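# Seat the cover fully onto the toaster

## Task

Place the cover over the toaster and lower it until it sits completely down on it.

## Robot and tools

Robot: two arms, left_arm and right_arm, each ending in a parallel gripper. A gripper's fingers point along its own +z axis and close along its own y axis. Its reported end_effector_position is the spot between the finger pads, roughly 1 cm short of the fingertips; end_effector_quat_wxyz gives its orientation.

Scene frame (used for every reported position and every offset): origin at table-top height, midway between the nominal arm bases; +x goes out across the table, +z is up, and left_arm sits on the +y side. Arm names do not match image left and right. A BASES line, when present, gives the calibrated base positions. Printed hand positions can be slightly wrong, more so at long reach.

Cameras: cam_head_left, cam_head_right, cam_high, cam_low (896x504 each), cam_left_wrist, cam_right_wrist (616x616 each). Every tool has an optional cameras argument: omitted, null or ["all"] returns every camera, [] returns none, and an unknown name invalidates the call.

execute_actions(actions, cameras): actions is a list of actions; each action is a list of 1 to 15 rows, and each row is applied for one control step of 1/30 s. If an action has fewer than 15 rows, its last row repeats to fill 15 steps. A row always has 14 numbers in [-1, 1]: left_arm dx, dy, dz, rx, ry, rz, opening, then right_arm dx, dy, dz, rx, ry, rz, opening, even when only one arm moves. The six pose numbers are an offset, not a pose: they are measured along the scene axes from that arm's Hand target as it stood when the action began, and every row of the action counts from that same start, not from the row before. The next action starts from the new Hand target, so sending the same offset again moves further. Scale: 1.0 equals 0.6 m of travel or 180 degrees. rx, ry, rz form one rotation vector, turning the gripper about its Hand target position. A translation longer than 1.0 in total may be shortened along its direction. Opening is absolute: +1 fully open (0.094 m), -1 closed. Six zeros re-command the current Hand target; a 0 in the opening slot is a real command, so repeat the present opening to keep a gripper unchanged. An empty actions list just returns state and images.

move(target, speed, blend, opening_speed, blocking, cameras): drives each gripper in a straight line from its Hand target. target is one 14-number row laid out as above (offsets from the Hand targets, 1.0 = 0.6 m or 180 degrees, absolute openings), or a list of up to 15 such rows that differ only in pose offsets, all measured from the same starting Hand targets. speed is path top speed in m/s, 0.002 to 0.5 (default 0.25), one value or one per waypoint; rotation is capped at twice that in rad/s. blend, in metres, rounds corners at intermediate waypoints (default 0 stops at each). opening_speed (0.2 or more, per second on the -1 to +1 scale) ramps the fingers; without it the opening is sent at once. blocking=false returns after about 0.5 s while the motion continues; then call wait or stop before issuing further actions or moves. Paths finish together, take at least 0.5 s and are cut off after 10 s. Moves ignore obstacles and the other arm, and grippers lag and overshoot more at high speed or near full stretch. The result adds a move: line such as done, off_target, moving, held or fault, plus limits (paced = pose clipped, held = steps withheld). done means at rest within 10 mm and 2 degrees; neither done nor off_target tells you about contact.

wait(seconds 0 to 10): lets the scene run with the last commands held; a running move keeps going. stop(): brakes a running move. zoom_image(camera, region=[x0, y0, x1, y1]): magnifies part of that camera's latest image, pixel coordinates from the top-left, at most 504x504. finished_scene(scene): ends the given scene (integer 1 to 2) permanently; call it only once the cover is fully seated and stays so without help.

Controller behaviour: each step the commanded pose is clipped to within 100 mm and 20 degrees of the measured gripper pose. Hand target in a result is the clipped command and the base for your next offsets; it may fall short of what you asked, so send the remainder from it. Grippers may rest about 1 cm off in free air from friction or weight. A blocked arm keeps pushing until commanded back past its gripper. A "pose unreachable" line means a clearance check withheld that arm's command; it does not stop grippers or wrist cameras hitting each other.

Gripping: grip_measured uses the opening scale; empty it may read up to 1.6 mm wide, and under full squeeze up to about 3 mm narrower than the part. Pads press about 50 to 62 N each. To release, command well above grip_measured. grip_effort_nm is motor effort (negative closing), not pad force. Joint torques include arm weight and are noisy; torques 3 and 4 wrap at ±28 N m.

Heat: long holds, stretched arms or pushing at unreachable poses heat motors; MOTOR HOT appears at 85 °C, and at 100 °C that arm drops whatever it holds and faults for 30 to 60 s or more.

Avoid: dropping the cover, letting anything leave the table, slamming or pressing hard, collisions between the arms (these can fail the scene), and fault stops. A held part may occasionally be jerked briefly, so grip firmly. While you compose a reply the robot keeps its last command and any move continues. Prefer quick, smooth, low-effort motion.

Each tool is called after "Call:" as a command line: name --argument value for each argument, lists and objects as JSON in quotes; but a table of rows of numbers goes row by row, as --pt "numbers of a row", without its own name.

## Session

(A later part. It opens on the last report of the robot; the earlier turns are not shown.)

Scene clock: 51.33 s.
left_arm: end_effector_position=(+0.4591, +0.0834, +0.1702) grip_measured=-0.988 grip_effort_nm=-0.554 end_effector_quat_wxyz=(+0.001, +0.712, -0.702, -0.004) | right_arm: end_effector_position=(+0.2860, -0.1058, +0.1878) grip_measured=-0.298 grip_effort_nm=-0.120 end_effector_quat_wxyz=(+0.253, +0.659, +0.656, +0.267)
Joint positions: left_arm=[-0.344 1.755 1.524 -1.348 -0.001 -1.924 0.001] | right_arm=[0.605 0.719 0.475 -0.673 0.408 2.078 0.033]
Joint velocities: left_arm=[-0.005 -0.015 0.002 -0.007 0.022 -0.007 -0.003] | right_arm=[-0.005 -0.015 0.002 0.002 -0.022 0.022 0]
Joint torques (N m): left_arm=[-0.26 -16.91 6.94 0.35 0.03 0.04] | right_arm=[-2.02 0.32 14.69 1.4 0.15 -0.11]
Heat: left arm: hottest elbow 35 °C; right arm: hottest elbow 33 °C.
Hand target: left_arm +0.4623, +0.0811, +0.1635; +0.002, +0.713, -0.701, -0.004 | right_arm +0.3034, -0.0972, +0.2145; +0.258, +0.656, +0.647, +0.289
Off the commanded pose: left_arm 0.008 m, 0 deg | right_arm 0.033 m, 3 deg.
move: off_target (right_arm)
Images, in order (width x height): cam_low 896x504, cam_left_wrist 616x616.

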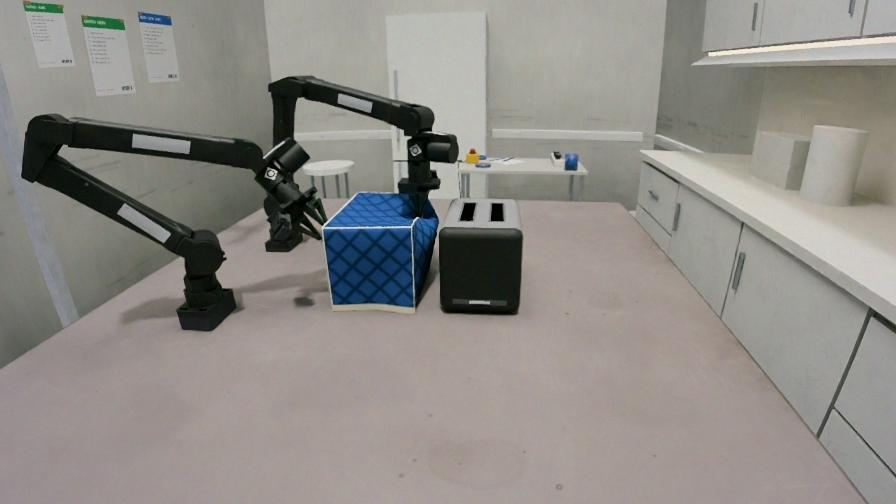

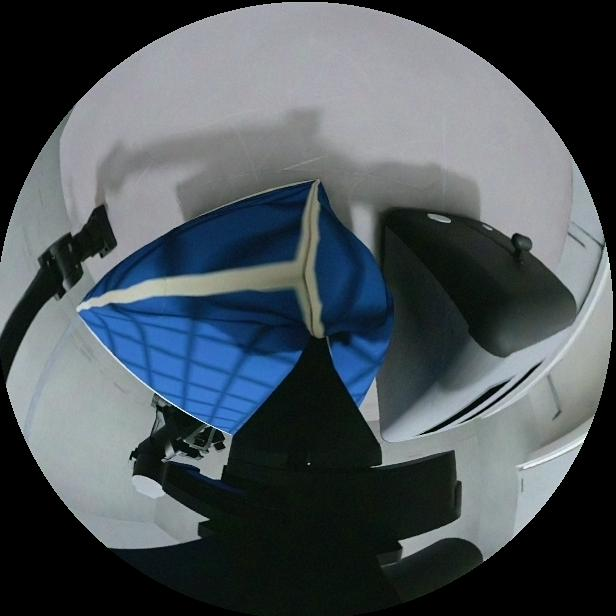

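Call:
move --pt "0 0 0 0 0 0 -1 -0.13 0 0.05 0 0 0 -0.3" --pt "0.02 0 0.12 0 0 0 -1 -0.13 0 0.1 0 0 0 -0.3" --speed 0.1

Call:
zoom_image --camera "cam_low" --region '[230, 130, 530, 330]'

Scene clock: 58.30 s.
left_arm: end_effector_position=(+0.4616, +0.0825, +0.2244) grip_measured=-0.989 grip_effort_nm=-0.598 end_effector_quat_wxyz=(+0.007, +0.712, -0.702, -0.015) | right_arm: end_effector_position=(+0.2240, -0.1069, +0.2438) grip_measured=-0.298 grip_effort_nm=-0.129 end_effector_quat_wxyz=(+0.233, +0.609, +0.705, +0.278)
Joint positions: left_arm=[-0.344 1.755 1.667 -1.516 -0.001 -1.924 0.001] | right_arm=[0.76 0.478 0.561 -1.018 0.414 2.084 0.033]
Joint velocities: left_arm=[-0.005 0.005 -0.002 -0.007 -0.037 -0.022 0.001] | right_arm=[-0.015 -0.005 0.002 -0.007 0.007 -0.022 0.001]
Joint torques (N m): left_arm=[-0.21 -17.08 10.55 -0.39 -0.02 0.09] | right_arm=[0.09 1.03 15.19 0.65 0.16 0.22]
Heat: left arm: hottest elbow 35 °C; right arm: hottest elbow 35 °C.
Hand target: left_arm +0.4742, +0.0799, +0.2355; +0.002, +0.713, -0.701, -0.004 | right_arm +0.2259, -0.0969, +0.2757; +0.256, +0.658, +0.647, +0.289
Off the commanded pose: left_arm 0.017 m, 1 deg | right_arm 0.032 m, 9 deg.
joint sent to its limit (right arm) — joint 6 (wrist roll), upper limit. The joint targets are off in orientation, not in position.
move: off_target (left_arm, right_arm)

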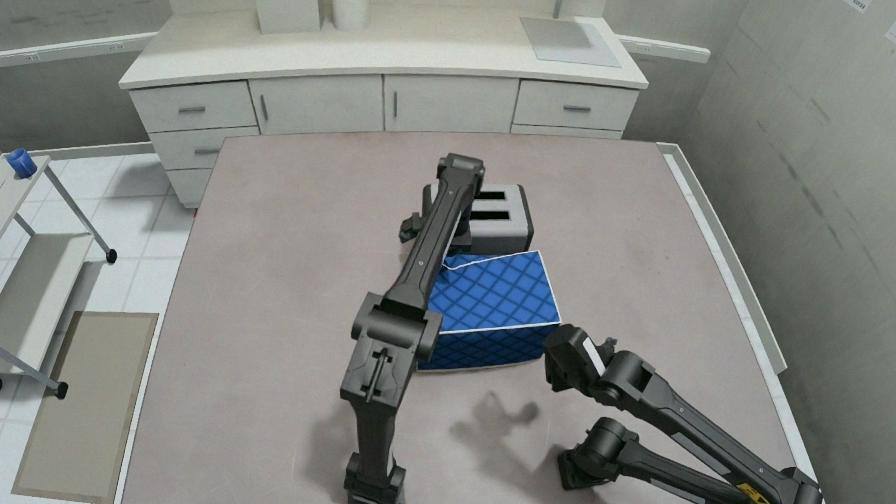

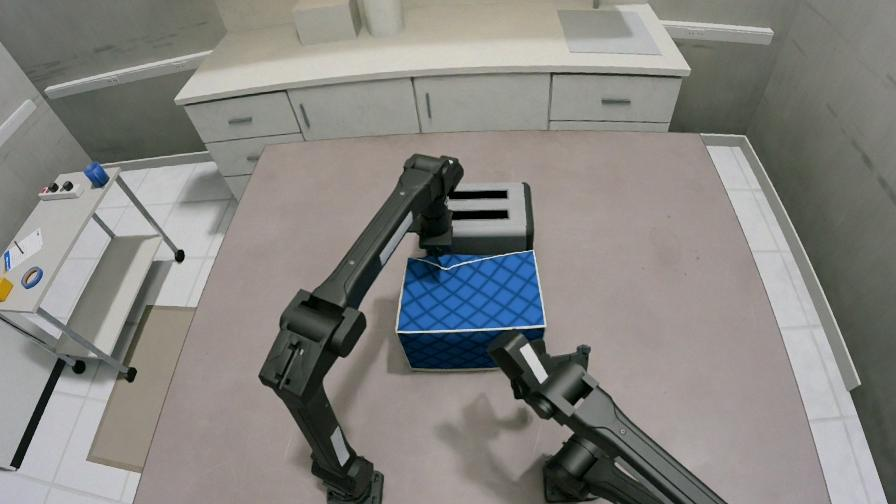

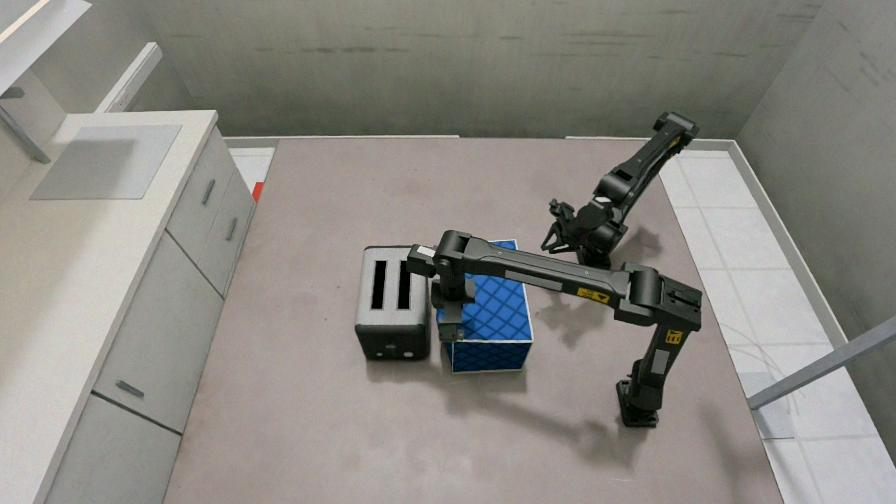

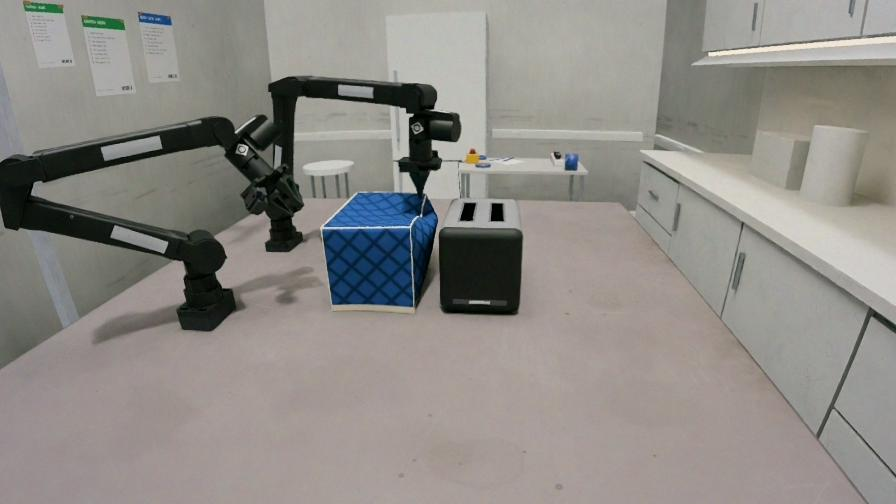

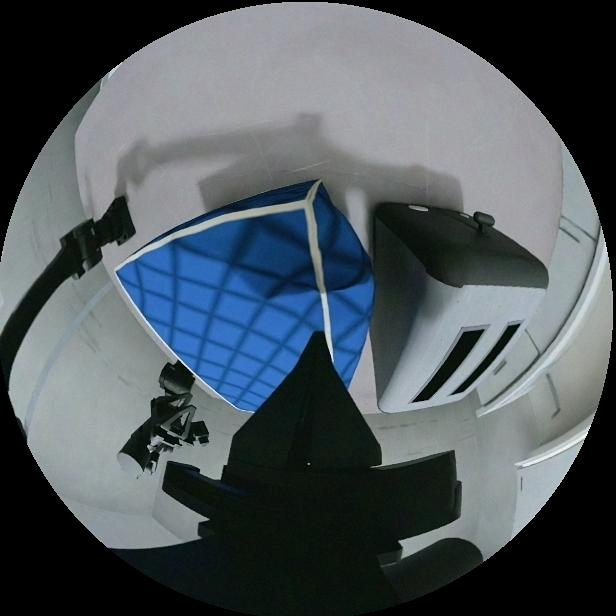

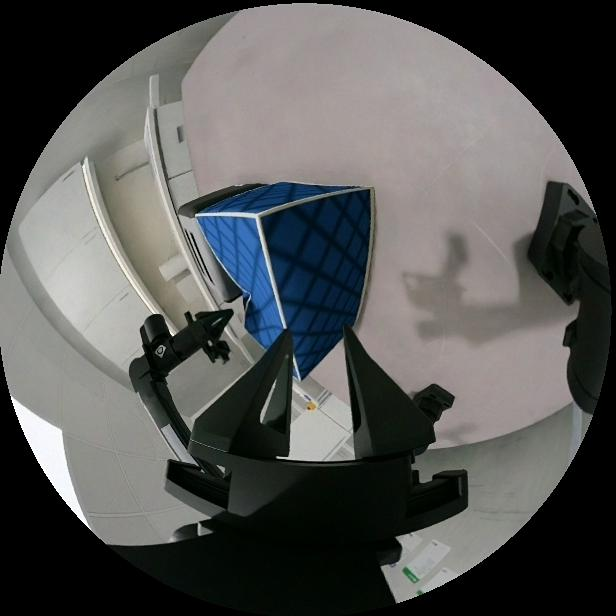

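Scaled by 1.680.

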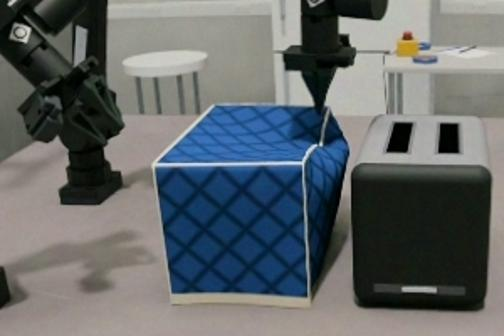

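Call:
move --target '[0,0,0.03,0,0,0,0.4,0,0,0,0,0,0,-0.3]'

Call:
move --target '[0.018,0.003,0,0,0,0,0.4,0,0,0,0,0,0,-0.3]'

Call:
move --target '[0,0,-0.145,0,0,0,0.4,0,0,0,0,0,0,-0.3]' --speed 0.15

Scene clock: 74.47 s.
left_arm: end_effector_position=(+0.4622, +0.0823, +0.2415) grip_measured=+0.398 grip_effort_nm=0.115 end_effector_quat_wxyz=(+0.007, +0.712, -0.702, -0.016) | right_arm: end_effector_position=(+0.2239, -0.1069, +0.2438) grip_measured=-0.298 grip_effort_nm=-0.120 end_effector_quat_wxyz=(+0.233, +0.609, +0.705, +0.278)
Joint positions: left_arm=[-0.344 1.755 1.712 -1.563 -0.001 -1.924 0.066] | right_arm=[0.76 0.478 0.561 -1.018 0.413 2.084 0.033]
Joint velocities: left_arm=[-0.015 -0.005 -0.002 -0.027 -0.095 -0.022 -0.001] | right_arm=[-0.005 -0.005 -0.002 0.007 0.095 -0.037 0]
Joint torques (N m): left_arm=[0.44 -17.08 10.54 -0.51 0 0.08] | right_arm=[0.03 1.08 15.21 0.73 0.16 0.21]
Heat: left arm: hottest elbow 36 °C; right arm: hottest elbow 35 °C.
Hand target: left_arm +0.4741, +0.0797, +0.2535; +0.003, +0.713, -0.701, -0.004 | right_arm +0.2259, -0.0969, +0.2757; +0.256, +0.658, +0.647, +0.289
Off the commanded pose: left_arm 0.017 m, 2 deg | right_arm 0.034 m, 9 deg.
joint sent to its limit (right arm) — joint 6 (wrist roll), upper limit. The joint targets are off in orientation, not in position.
move: off_target (left_arm, right_arm)

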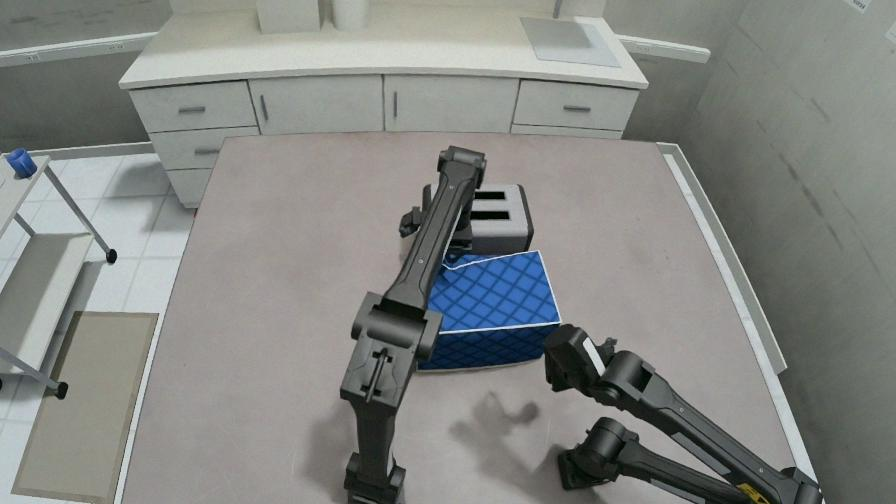

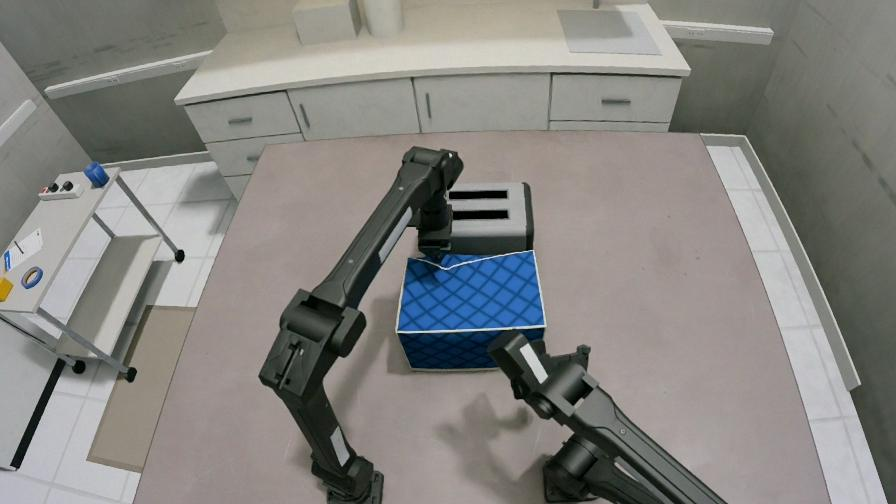

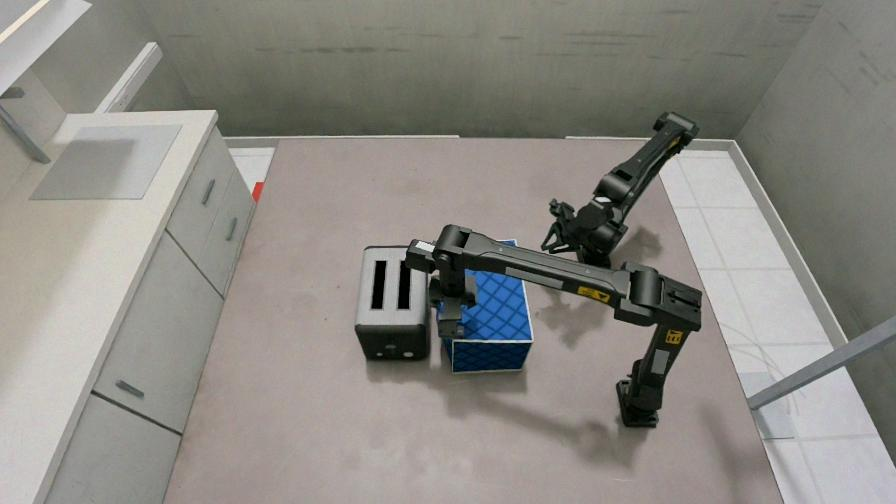

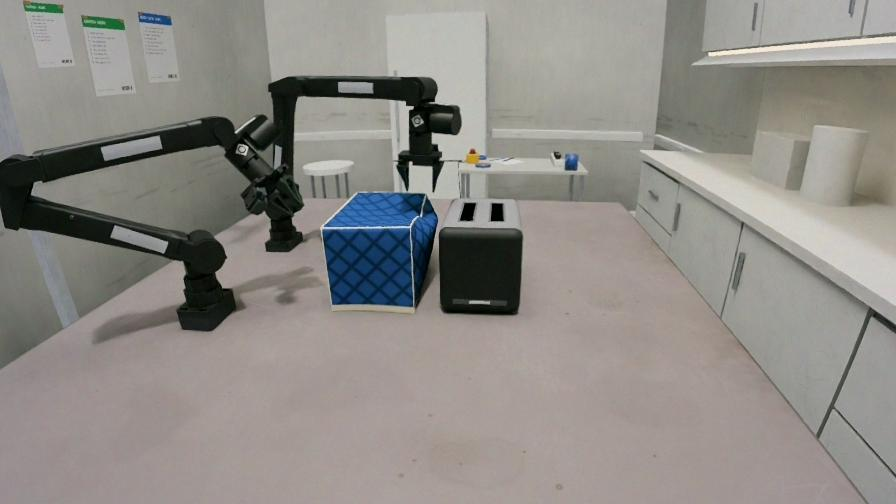

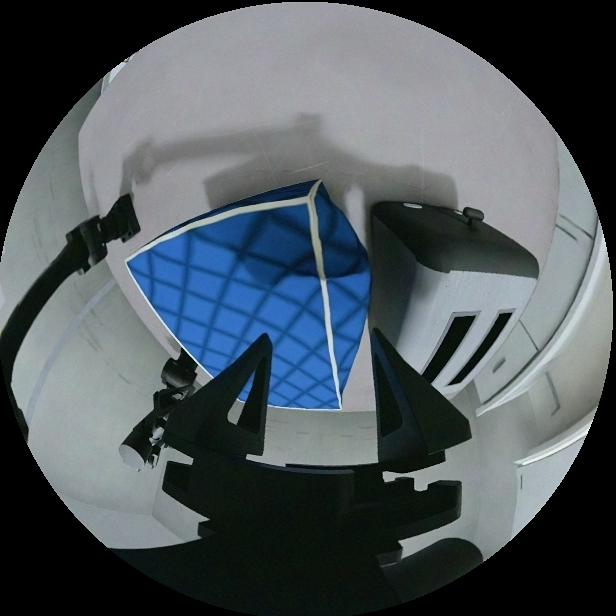

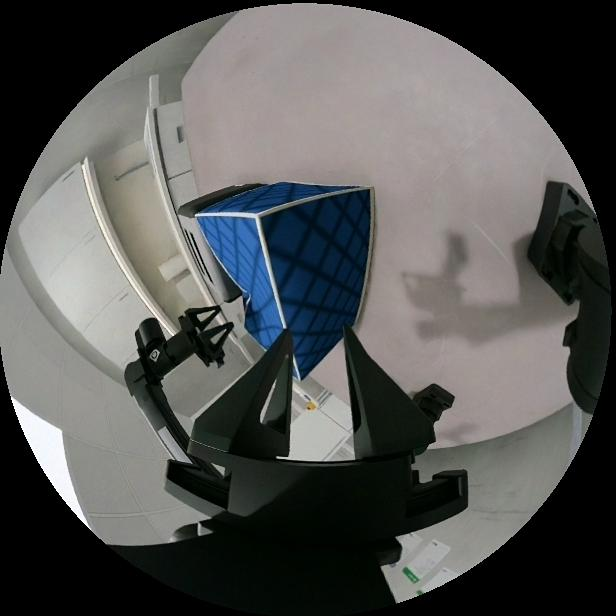

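Scene clock: 75.47 s.
left_arm: end_effector_position=(+0.4706, +0.0794, +0.2463) grip_measured=+0.398 grip_effort_nm=0.110 end_effector_quat_wxyz=(+0.005, +0.712, -0.702, -0.012) | right_arm: end_effector_position=(+0.2239, -0.1068, +0.2437) grip_measured=-0.298 grip_effort_nm=-0.120 end_effector_quat_wxyz=(+0.233, +0.609, +0.705, +0.278)
Joint positions: left_arm=[-0.344 1.773 1.749 -1.573 -0.001 -1.923 0.066] | right_arm=[0.76 0.478 0.561 -1.018 0.413 2.084 0.033]
Joint velocities: left_arm=[-0.005 0.005 0.017 0.002 0.037 0.051 0] | right_arm=[-0.005 -0.005 -0.012 0.017 0.051 -0.037 0]
Joint torques (N m): left_arm=[1.08 -16.97 10.59 -0.49 -0.01 0.15] | right_arm=[-0.03 0.97 15.2 0.75 0.18 0.22]
Heat: left arm: hottest elbow 36 °C; right arm: hottest elbow 35 °C.
Hand target: left_arm +0.4850, +0.0813, +0.2536; +0.003, +0.713, -0.702, -0.004 | right_arm +0.2259, -0.0969, +0.2757; +0.256, +0.657, +0.647, +0.289
Off the commanded pose: left_arm 0.016 m, 1 deg | right_arm 0.034 m, 9 deg.
joint sent to its limit (right arm) — joint 6 (wrist roll), upper limit. The joint targets are off in orientation, not in position.
move: off_target (left_arm, right_arm)

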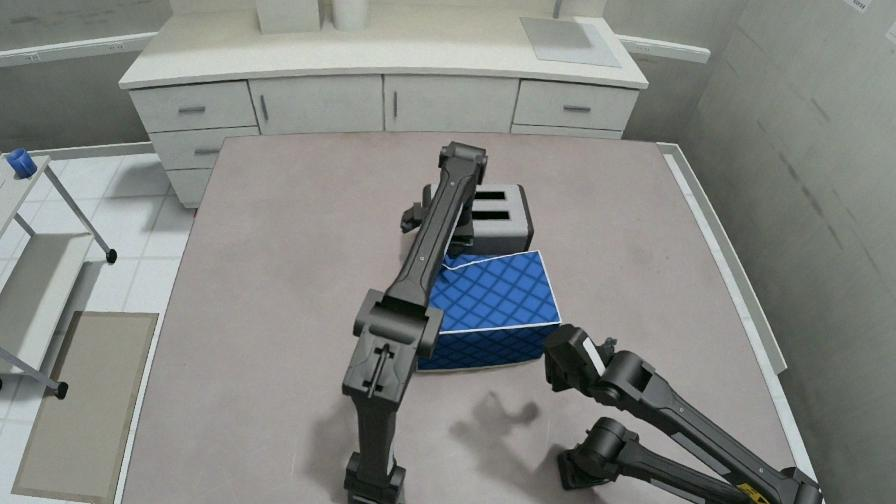

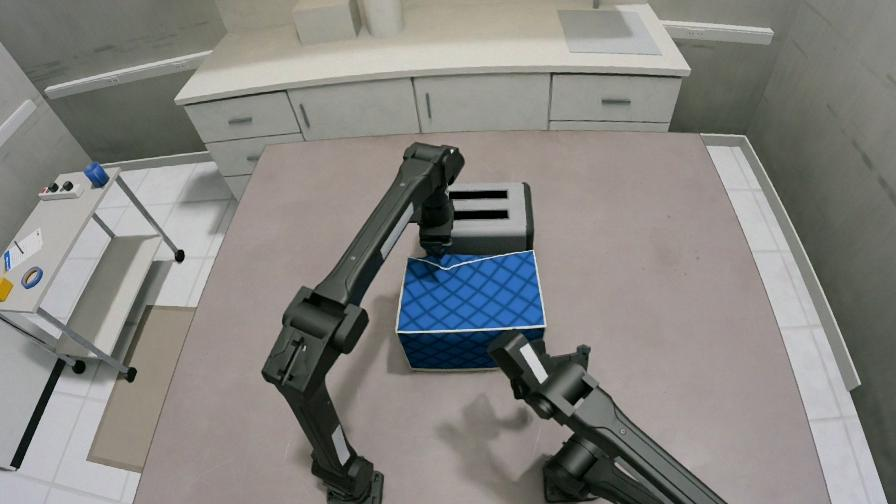

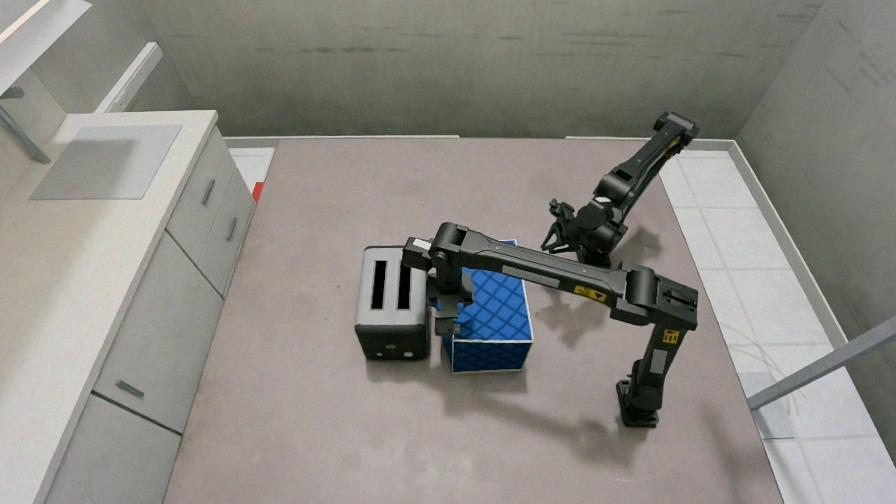

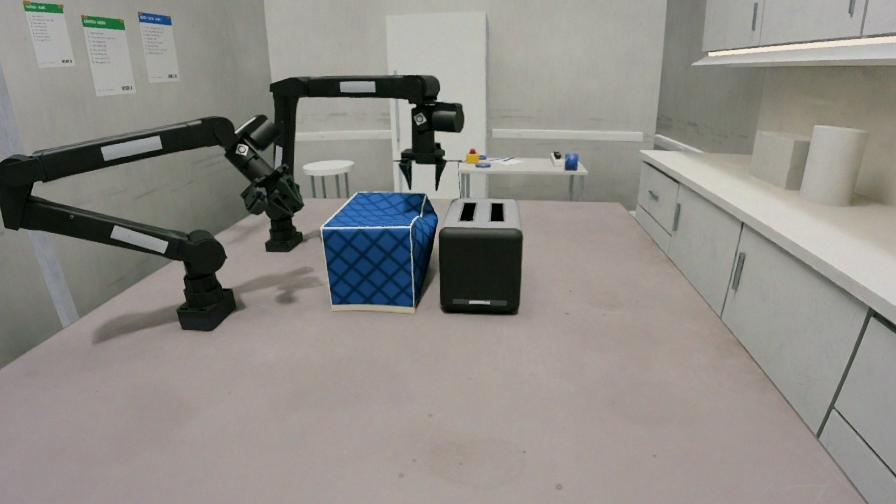

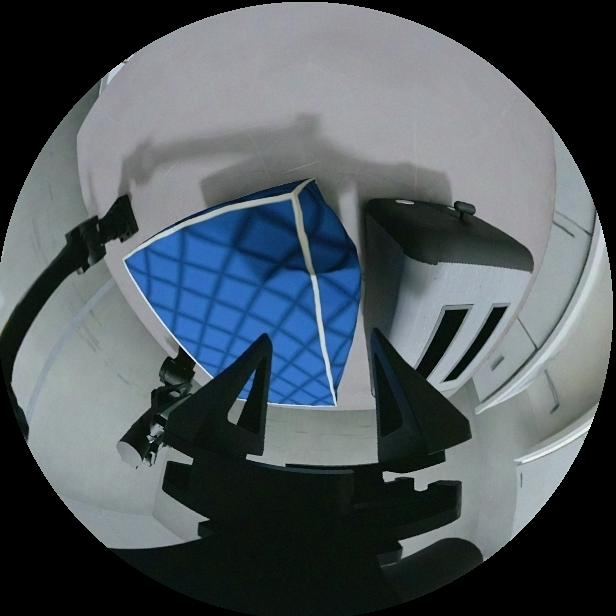

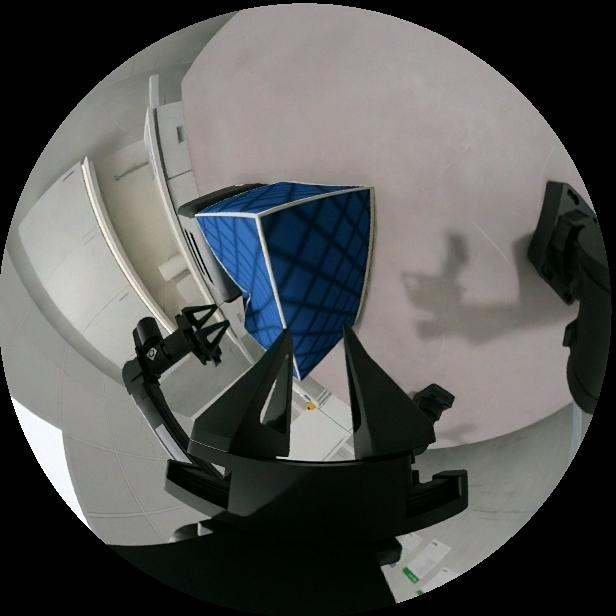

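Scene clock: 76.67 s.
left_arm: end_effector_position=(+0.4774, +0.0770, +0.1733) grip_measured=+0.398 grip_effort_nm=0.115 end_effector_quat_wxyz=(+0.002, +0.711, -0.703, -0.005) | right_arm: end_effector_position=(+0.2239, -0.1068, +0.2437) grip_measured=-0.298 grip_effort_nm=-0.125 end_effector_quat_wxyz=(+0.233, +0.609, +0.705, +0.278)
Joint positions: left_arm=[-0.344 1.805 1.601 -1.377 -0.001 -1.921 0.066] | right_arm=[0.76 0.478 0.561 -1.018 0.413 2.084 0.033]
Joint velocities: left_arm=[-0.024 0.005 -0.017 0.012 0.051 -0.051 0] | right_arm=[-0.005 -0.005 0.012 0.012 0.007 -0.051 -0.001]
Joint torques (N m): left_arm=[1.03 -17.73 7.32 0.29 -0.02 0.15] | right_arm=[-0.03 0.97 15.21 0.72 0.18 0.22]
Heat: left arm: hottest elbow 36 °C; right arm: hottest elbow 35 °C.
Hand target: left_arm +0.4853, +0.0826, +0.1669; +0.002, +0.713, -0.701, -0.004 | right_arm +0.2259, -0.0969, +0.2757; +0.256, +0.657, +0.647, +0.289
Off the commanded pose: left_arm 0.011 m, 0 deg | right_arm 0.034 m, 9 deg.
joint sent to its limit (right arm) — joint 6 (wrist roll), upper limit. The joint targets are off in orientation, not in position.
move: off_target (left_arm, right_arm)

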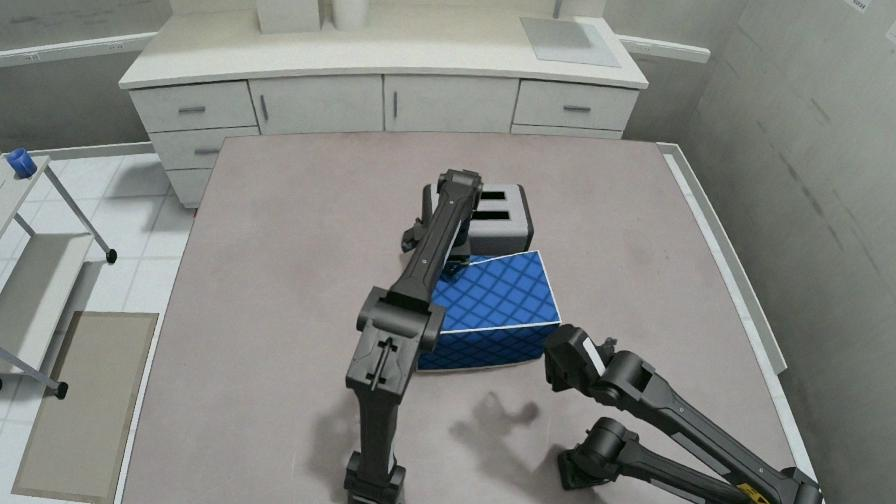

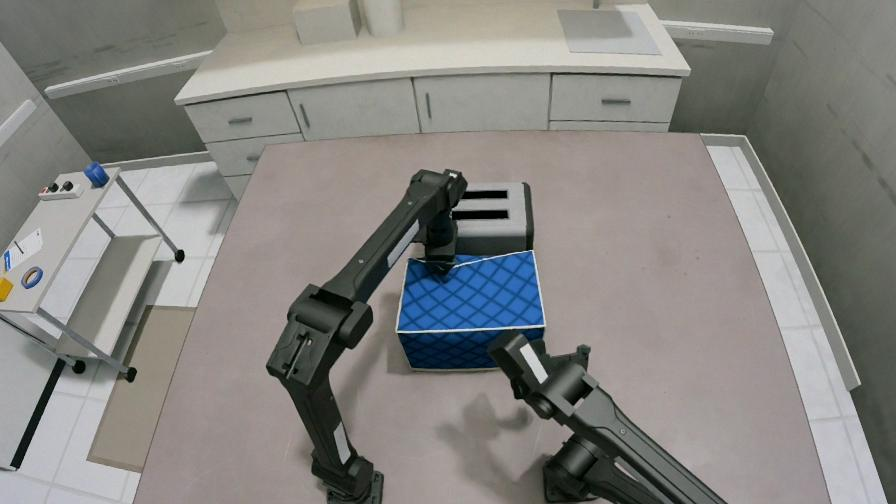

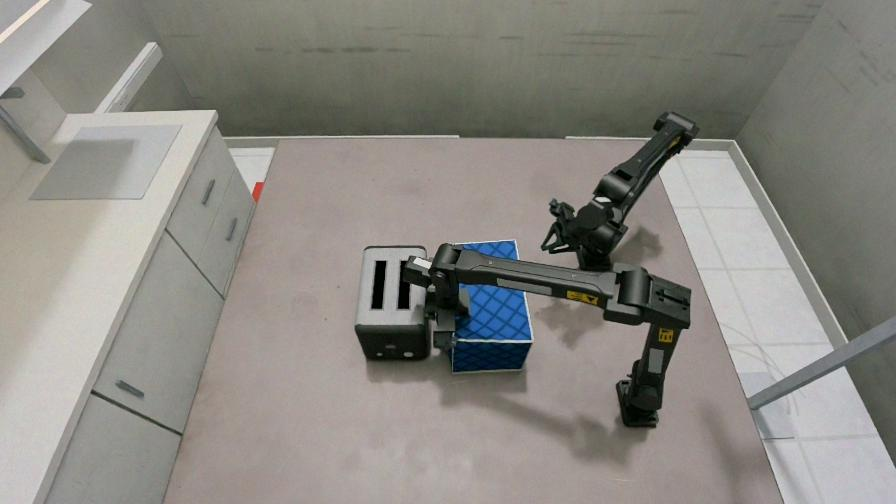

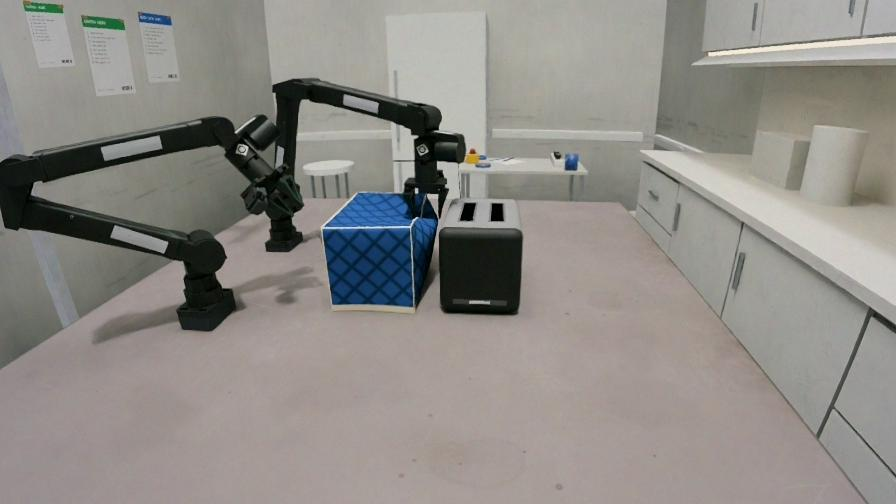

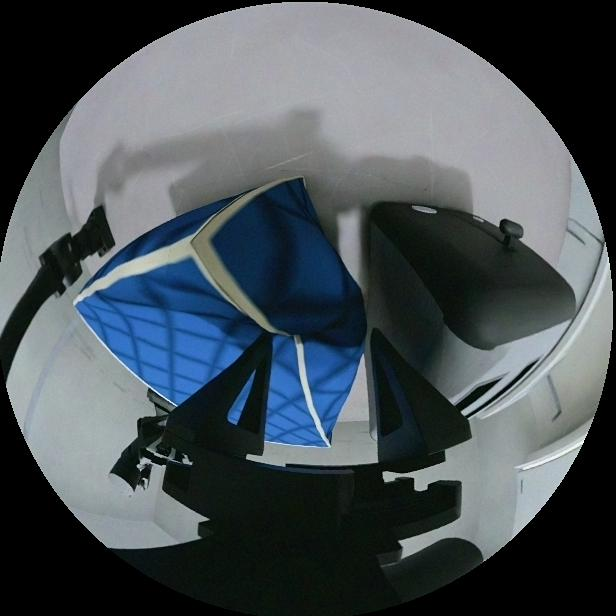

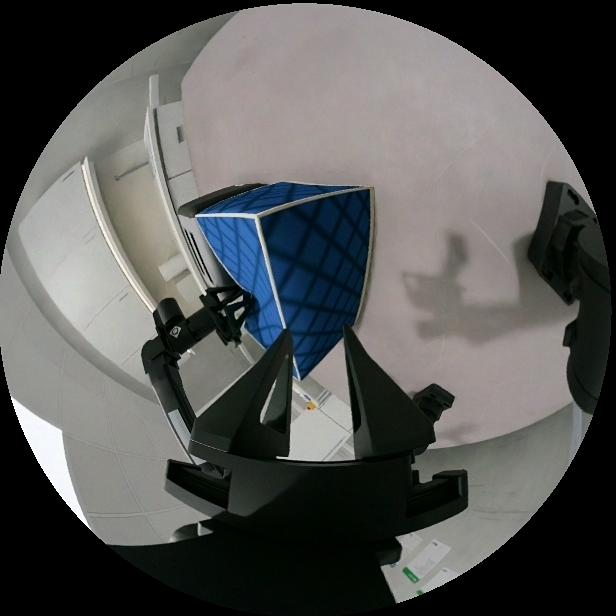

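Call:
move --target '[-0.005,0,-0.02,0,0,0,-1,0,0,0,0,0,0,-0.3]' --opening_speed 1.5

Scene clock: 80.53 s.
left_arm: end_effector_position=(+0.4777, +0.0769, +0.1637) grip_measured=-0.987 grip_effort_nm=-0.535 end_effector_quat_wxyz=(+0.000, +0.711, -0.703, +0.000) | right_arm: end_effector_position=(+0.2239, -0.1068, +0.2437) grip_measured=-0.298 grip_effort_nm=-0.120 end_effector_quat_wxyz=(+0.233, +0.609, +0.705, +0.278)
Joint positions: left_arm=[-0.344 1.805 1.575 -1.342 -0.001 -1.921 0.001] | right_arm=[0.76 0.478 0.561 -1.018 0.413 2.084 0.033]
Joint velocities: left_arm=[-0.005 -0.005 -0.012 0.007 -0.022 0.007 -0.001] | right_arm=[-0.005 -0.015 0.012 -0.012 -0.051 -0.022 0]
Joint torques (N m): left_arm=[0.91 -17.08 6.95 0.18 0 0.12] | right_arm=[0.03 1.03 15.2 0.73 0.18 0.23]
Heat: left arm: hottest elbow 36 °C; right arm: hottest elbow 36 °C.
Hand target: left_arm +0.4822, +0.0827, +0.1549; +0.002, +0.713, -0.701, -0.004 | right_arm +0.2259, -0.0969, +0.2757; +0.256, +0.657, +0.647, +0.289
Off the commanded pose: left_arm 0.011 m, 1 deg | right_arm 0.034 m, 9 deg.
joint sent to its limit (right arm) — joint 6 (wrist roll), upper limit. The joint targets are off in orientation, not in position.
move: off_target (left_arm, right_arm)

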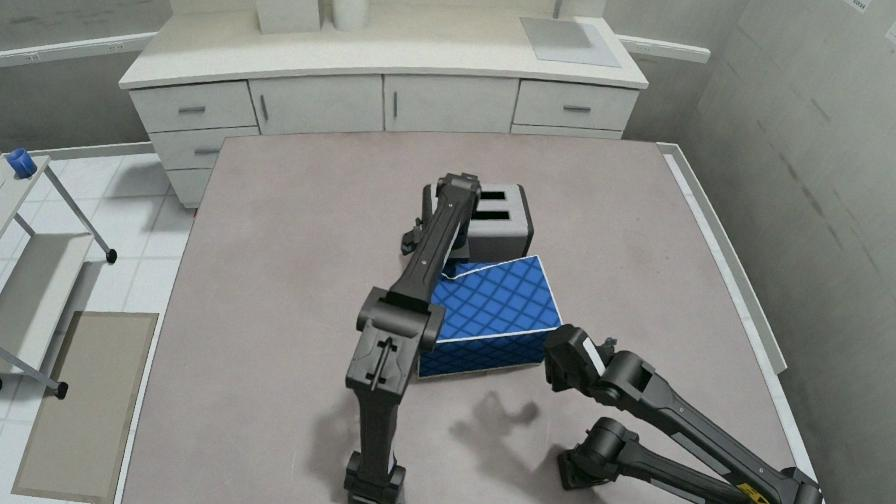

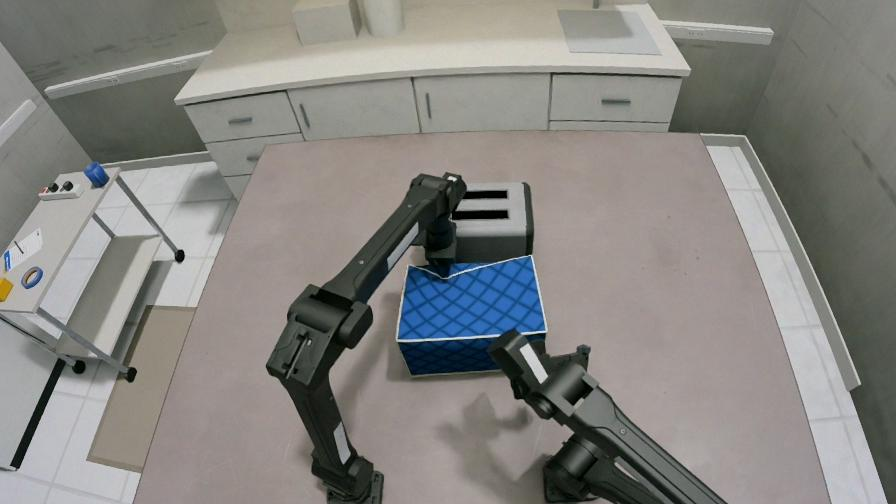

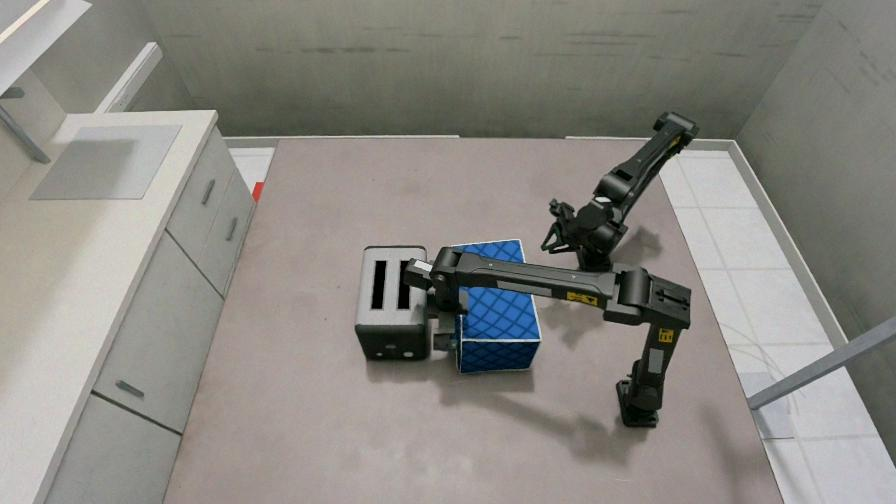

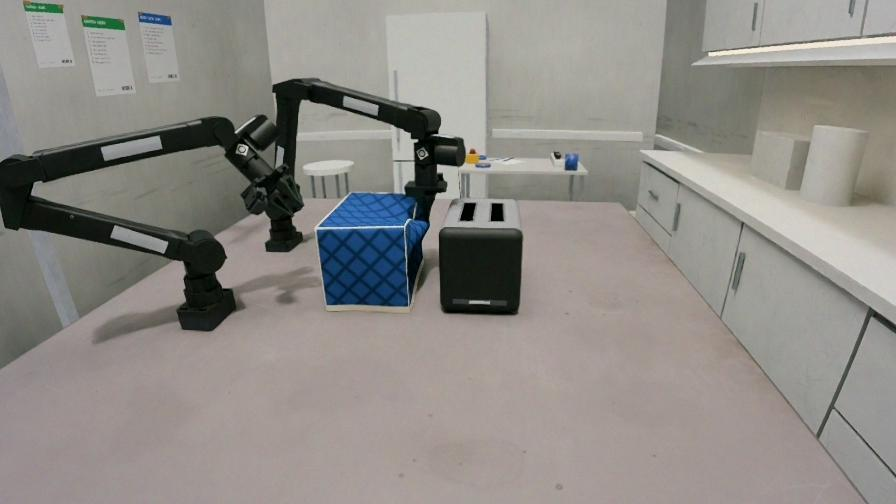

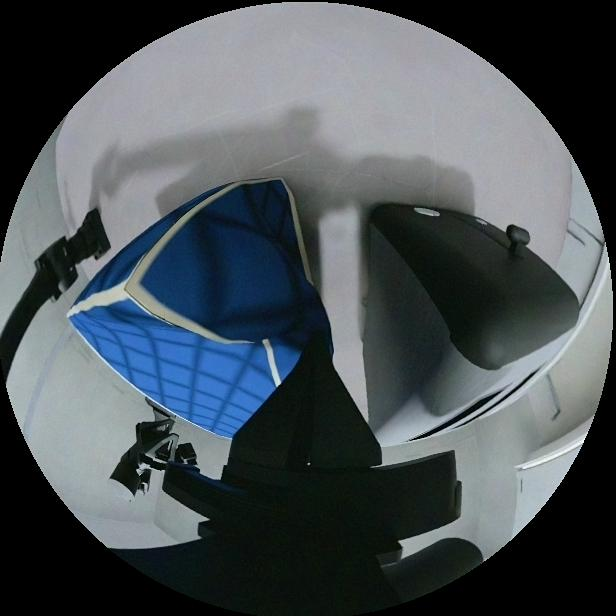

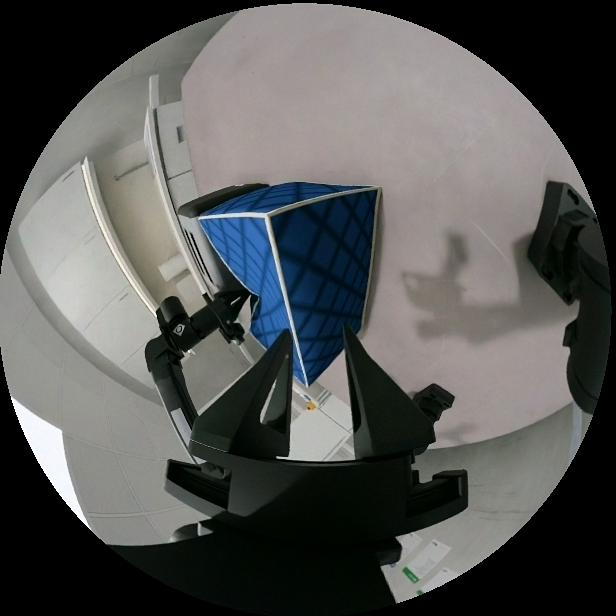

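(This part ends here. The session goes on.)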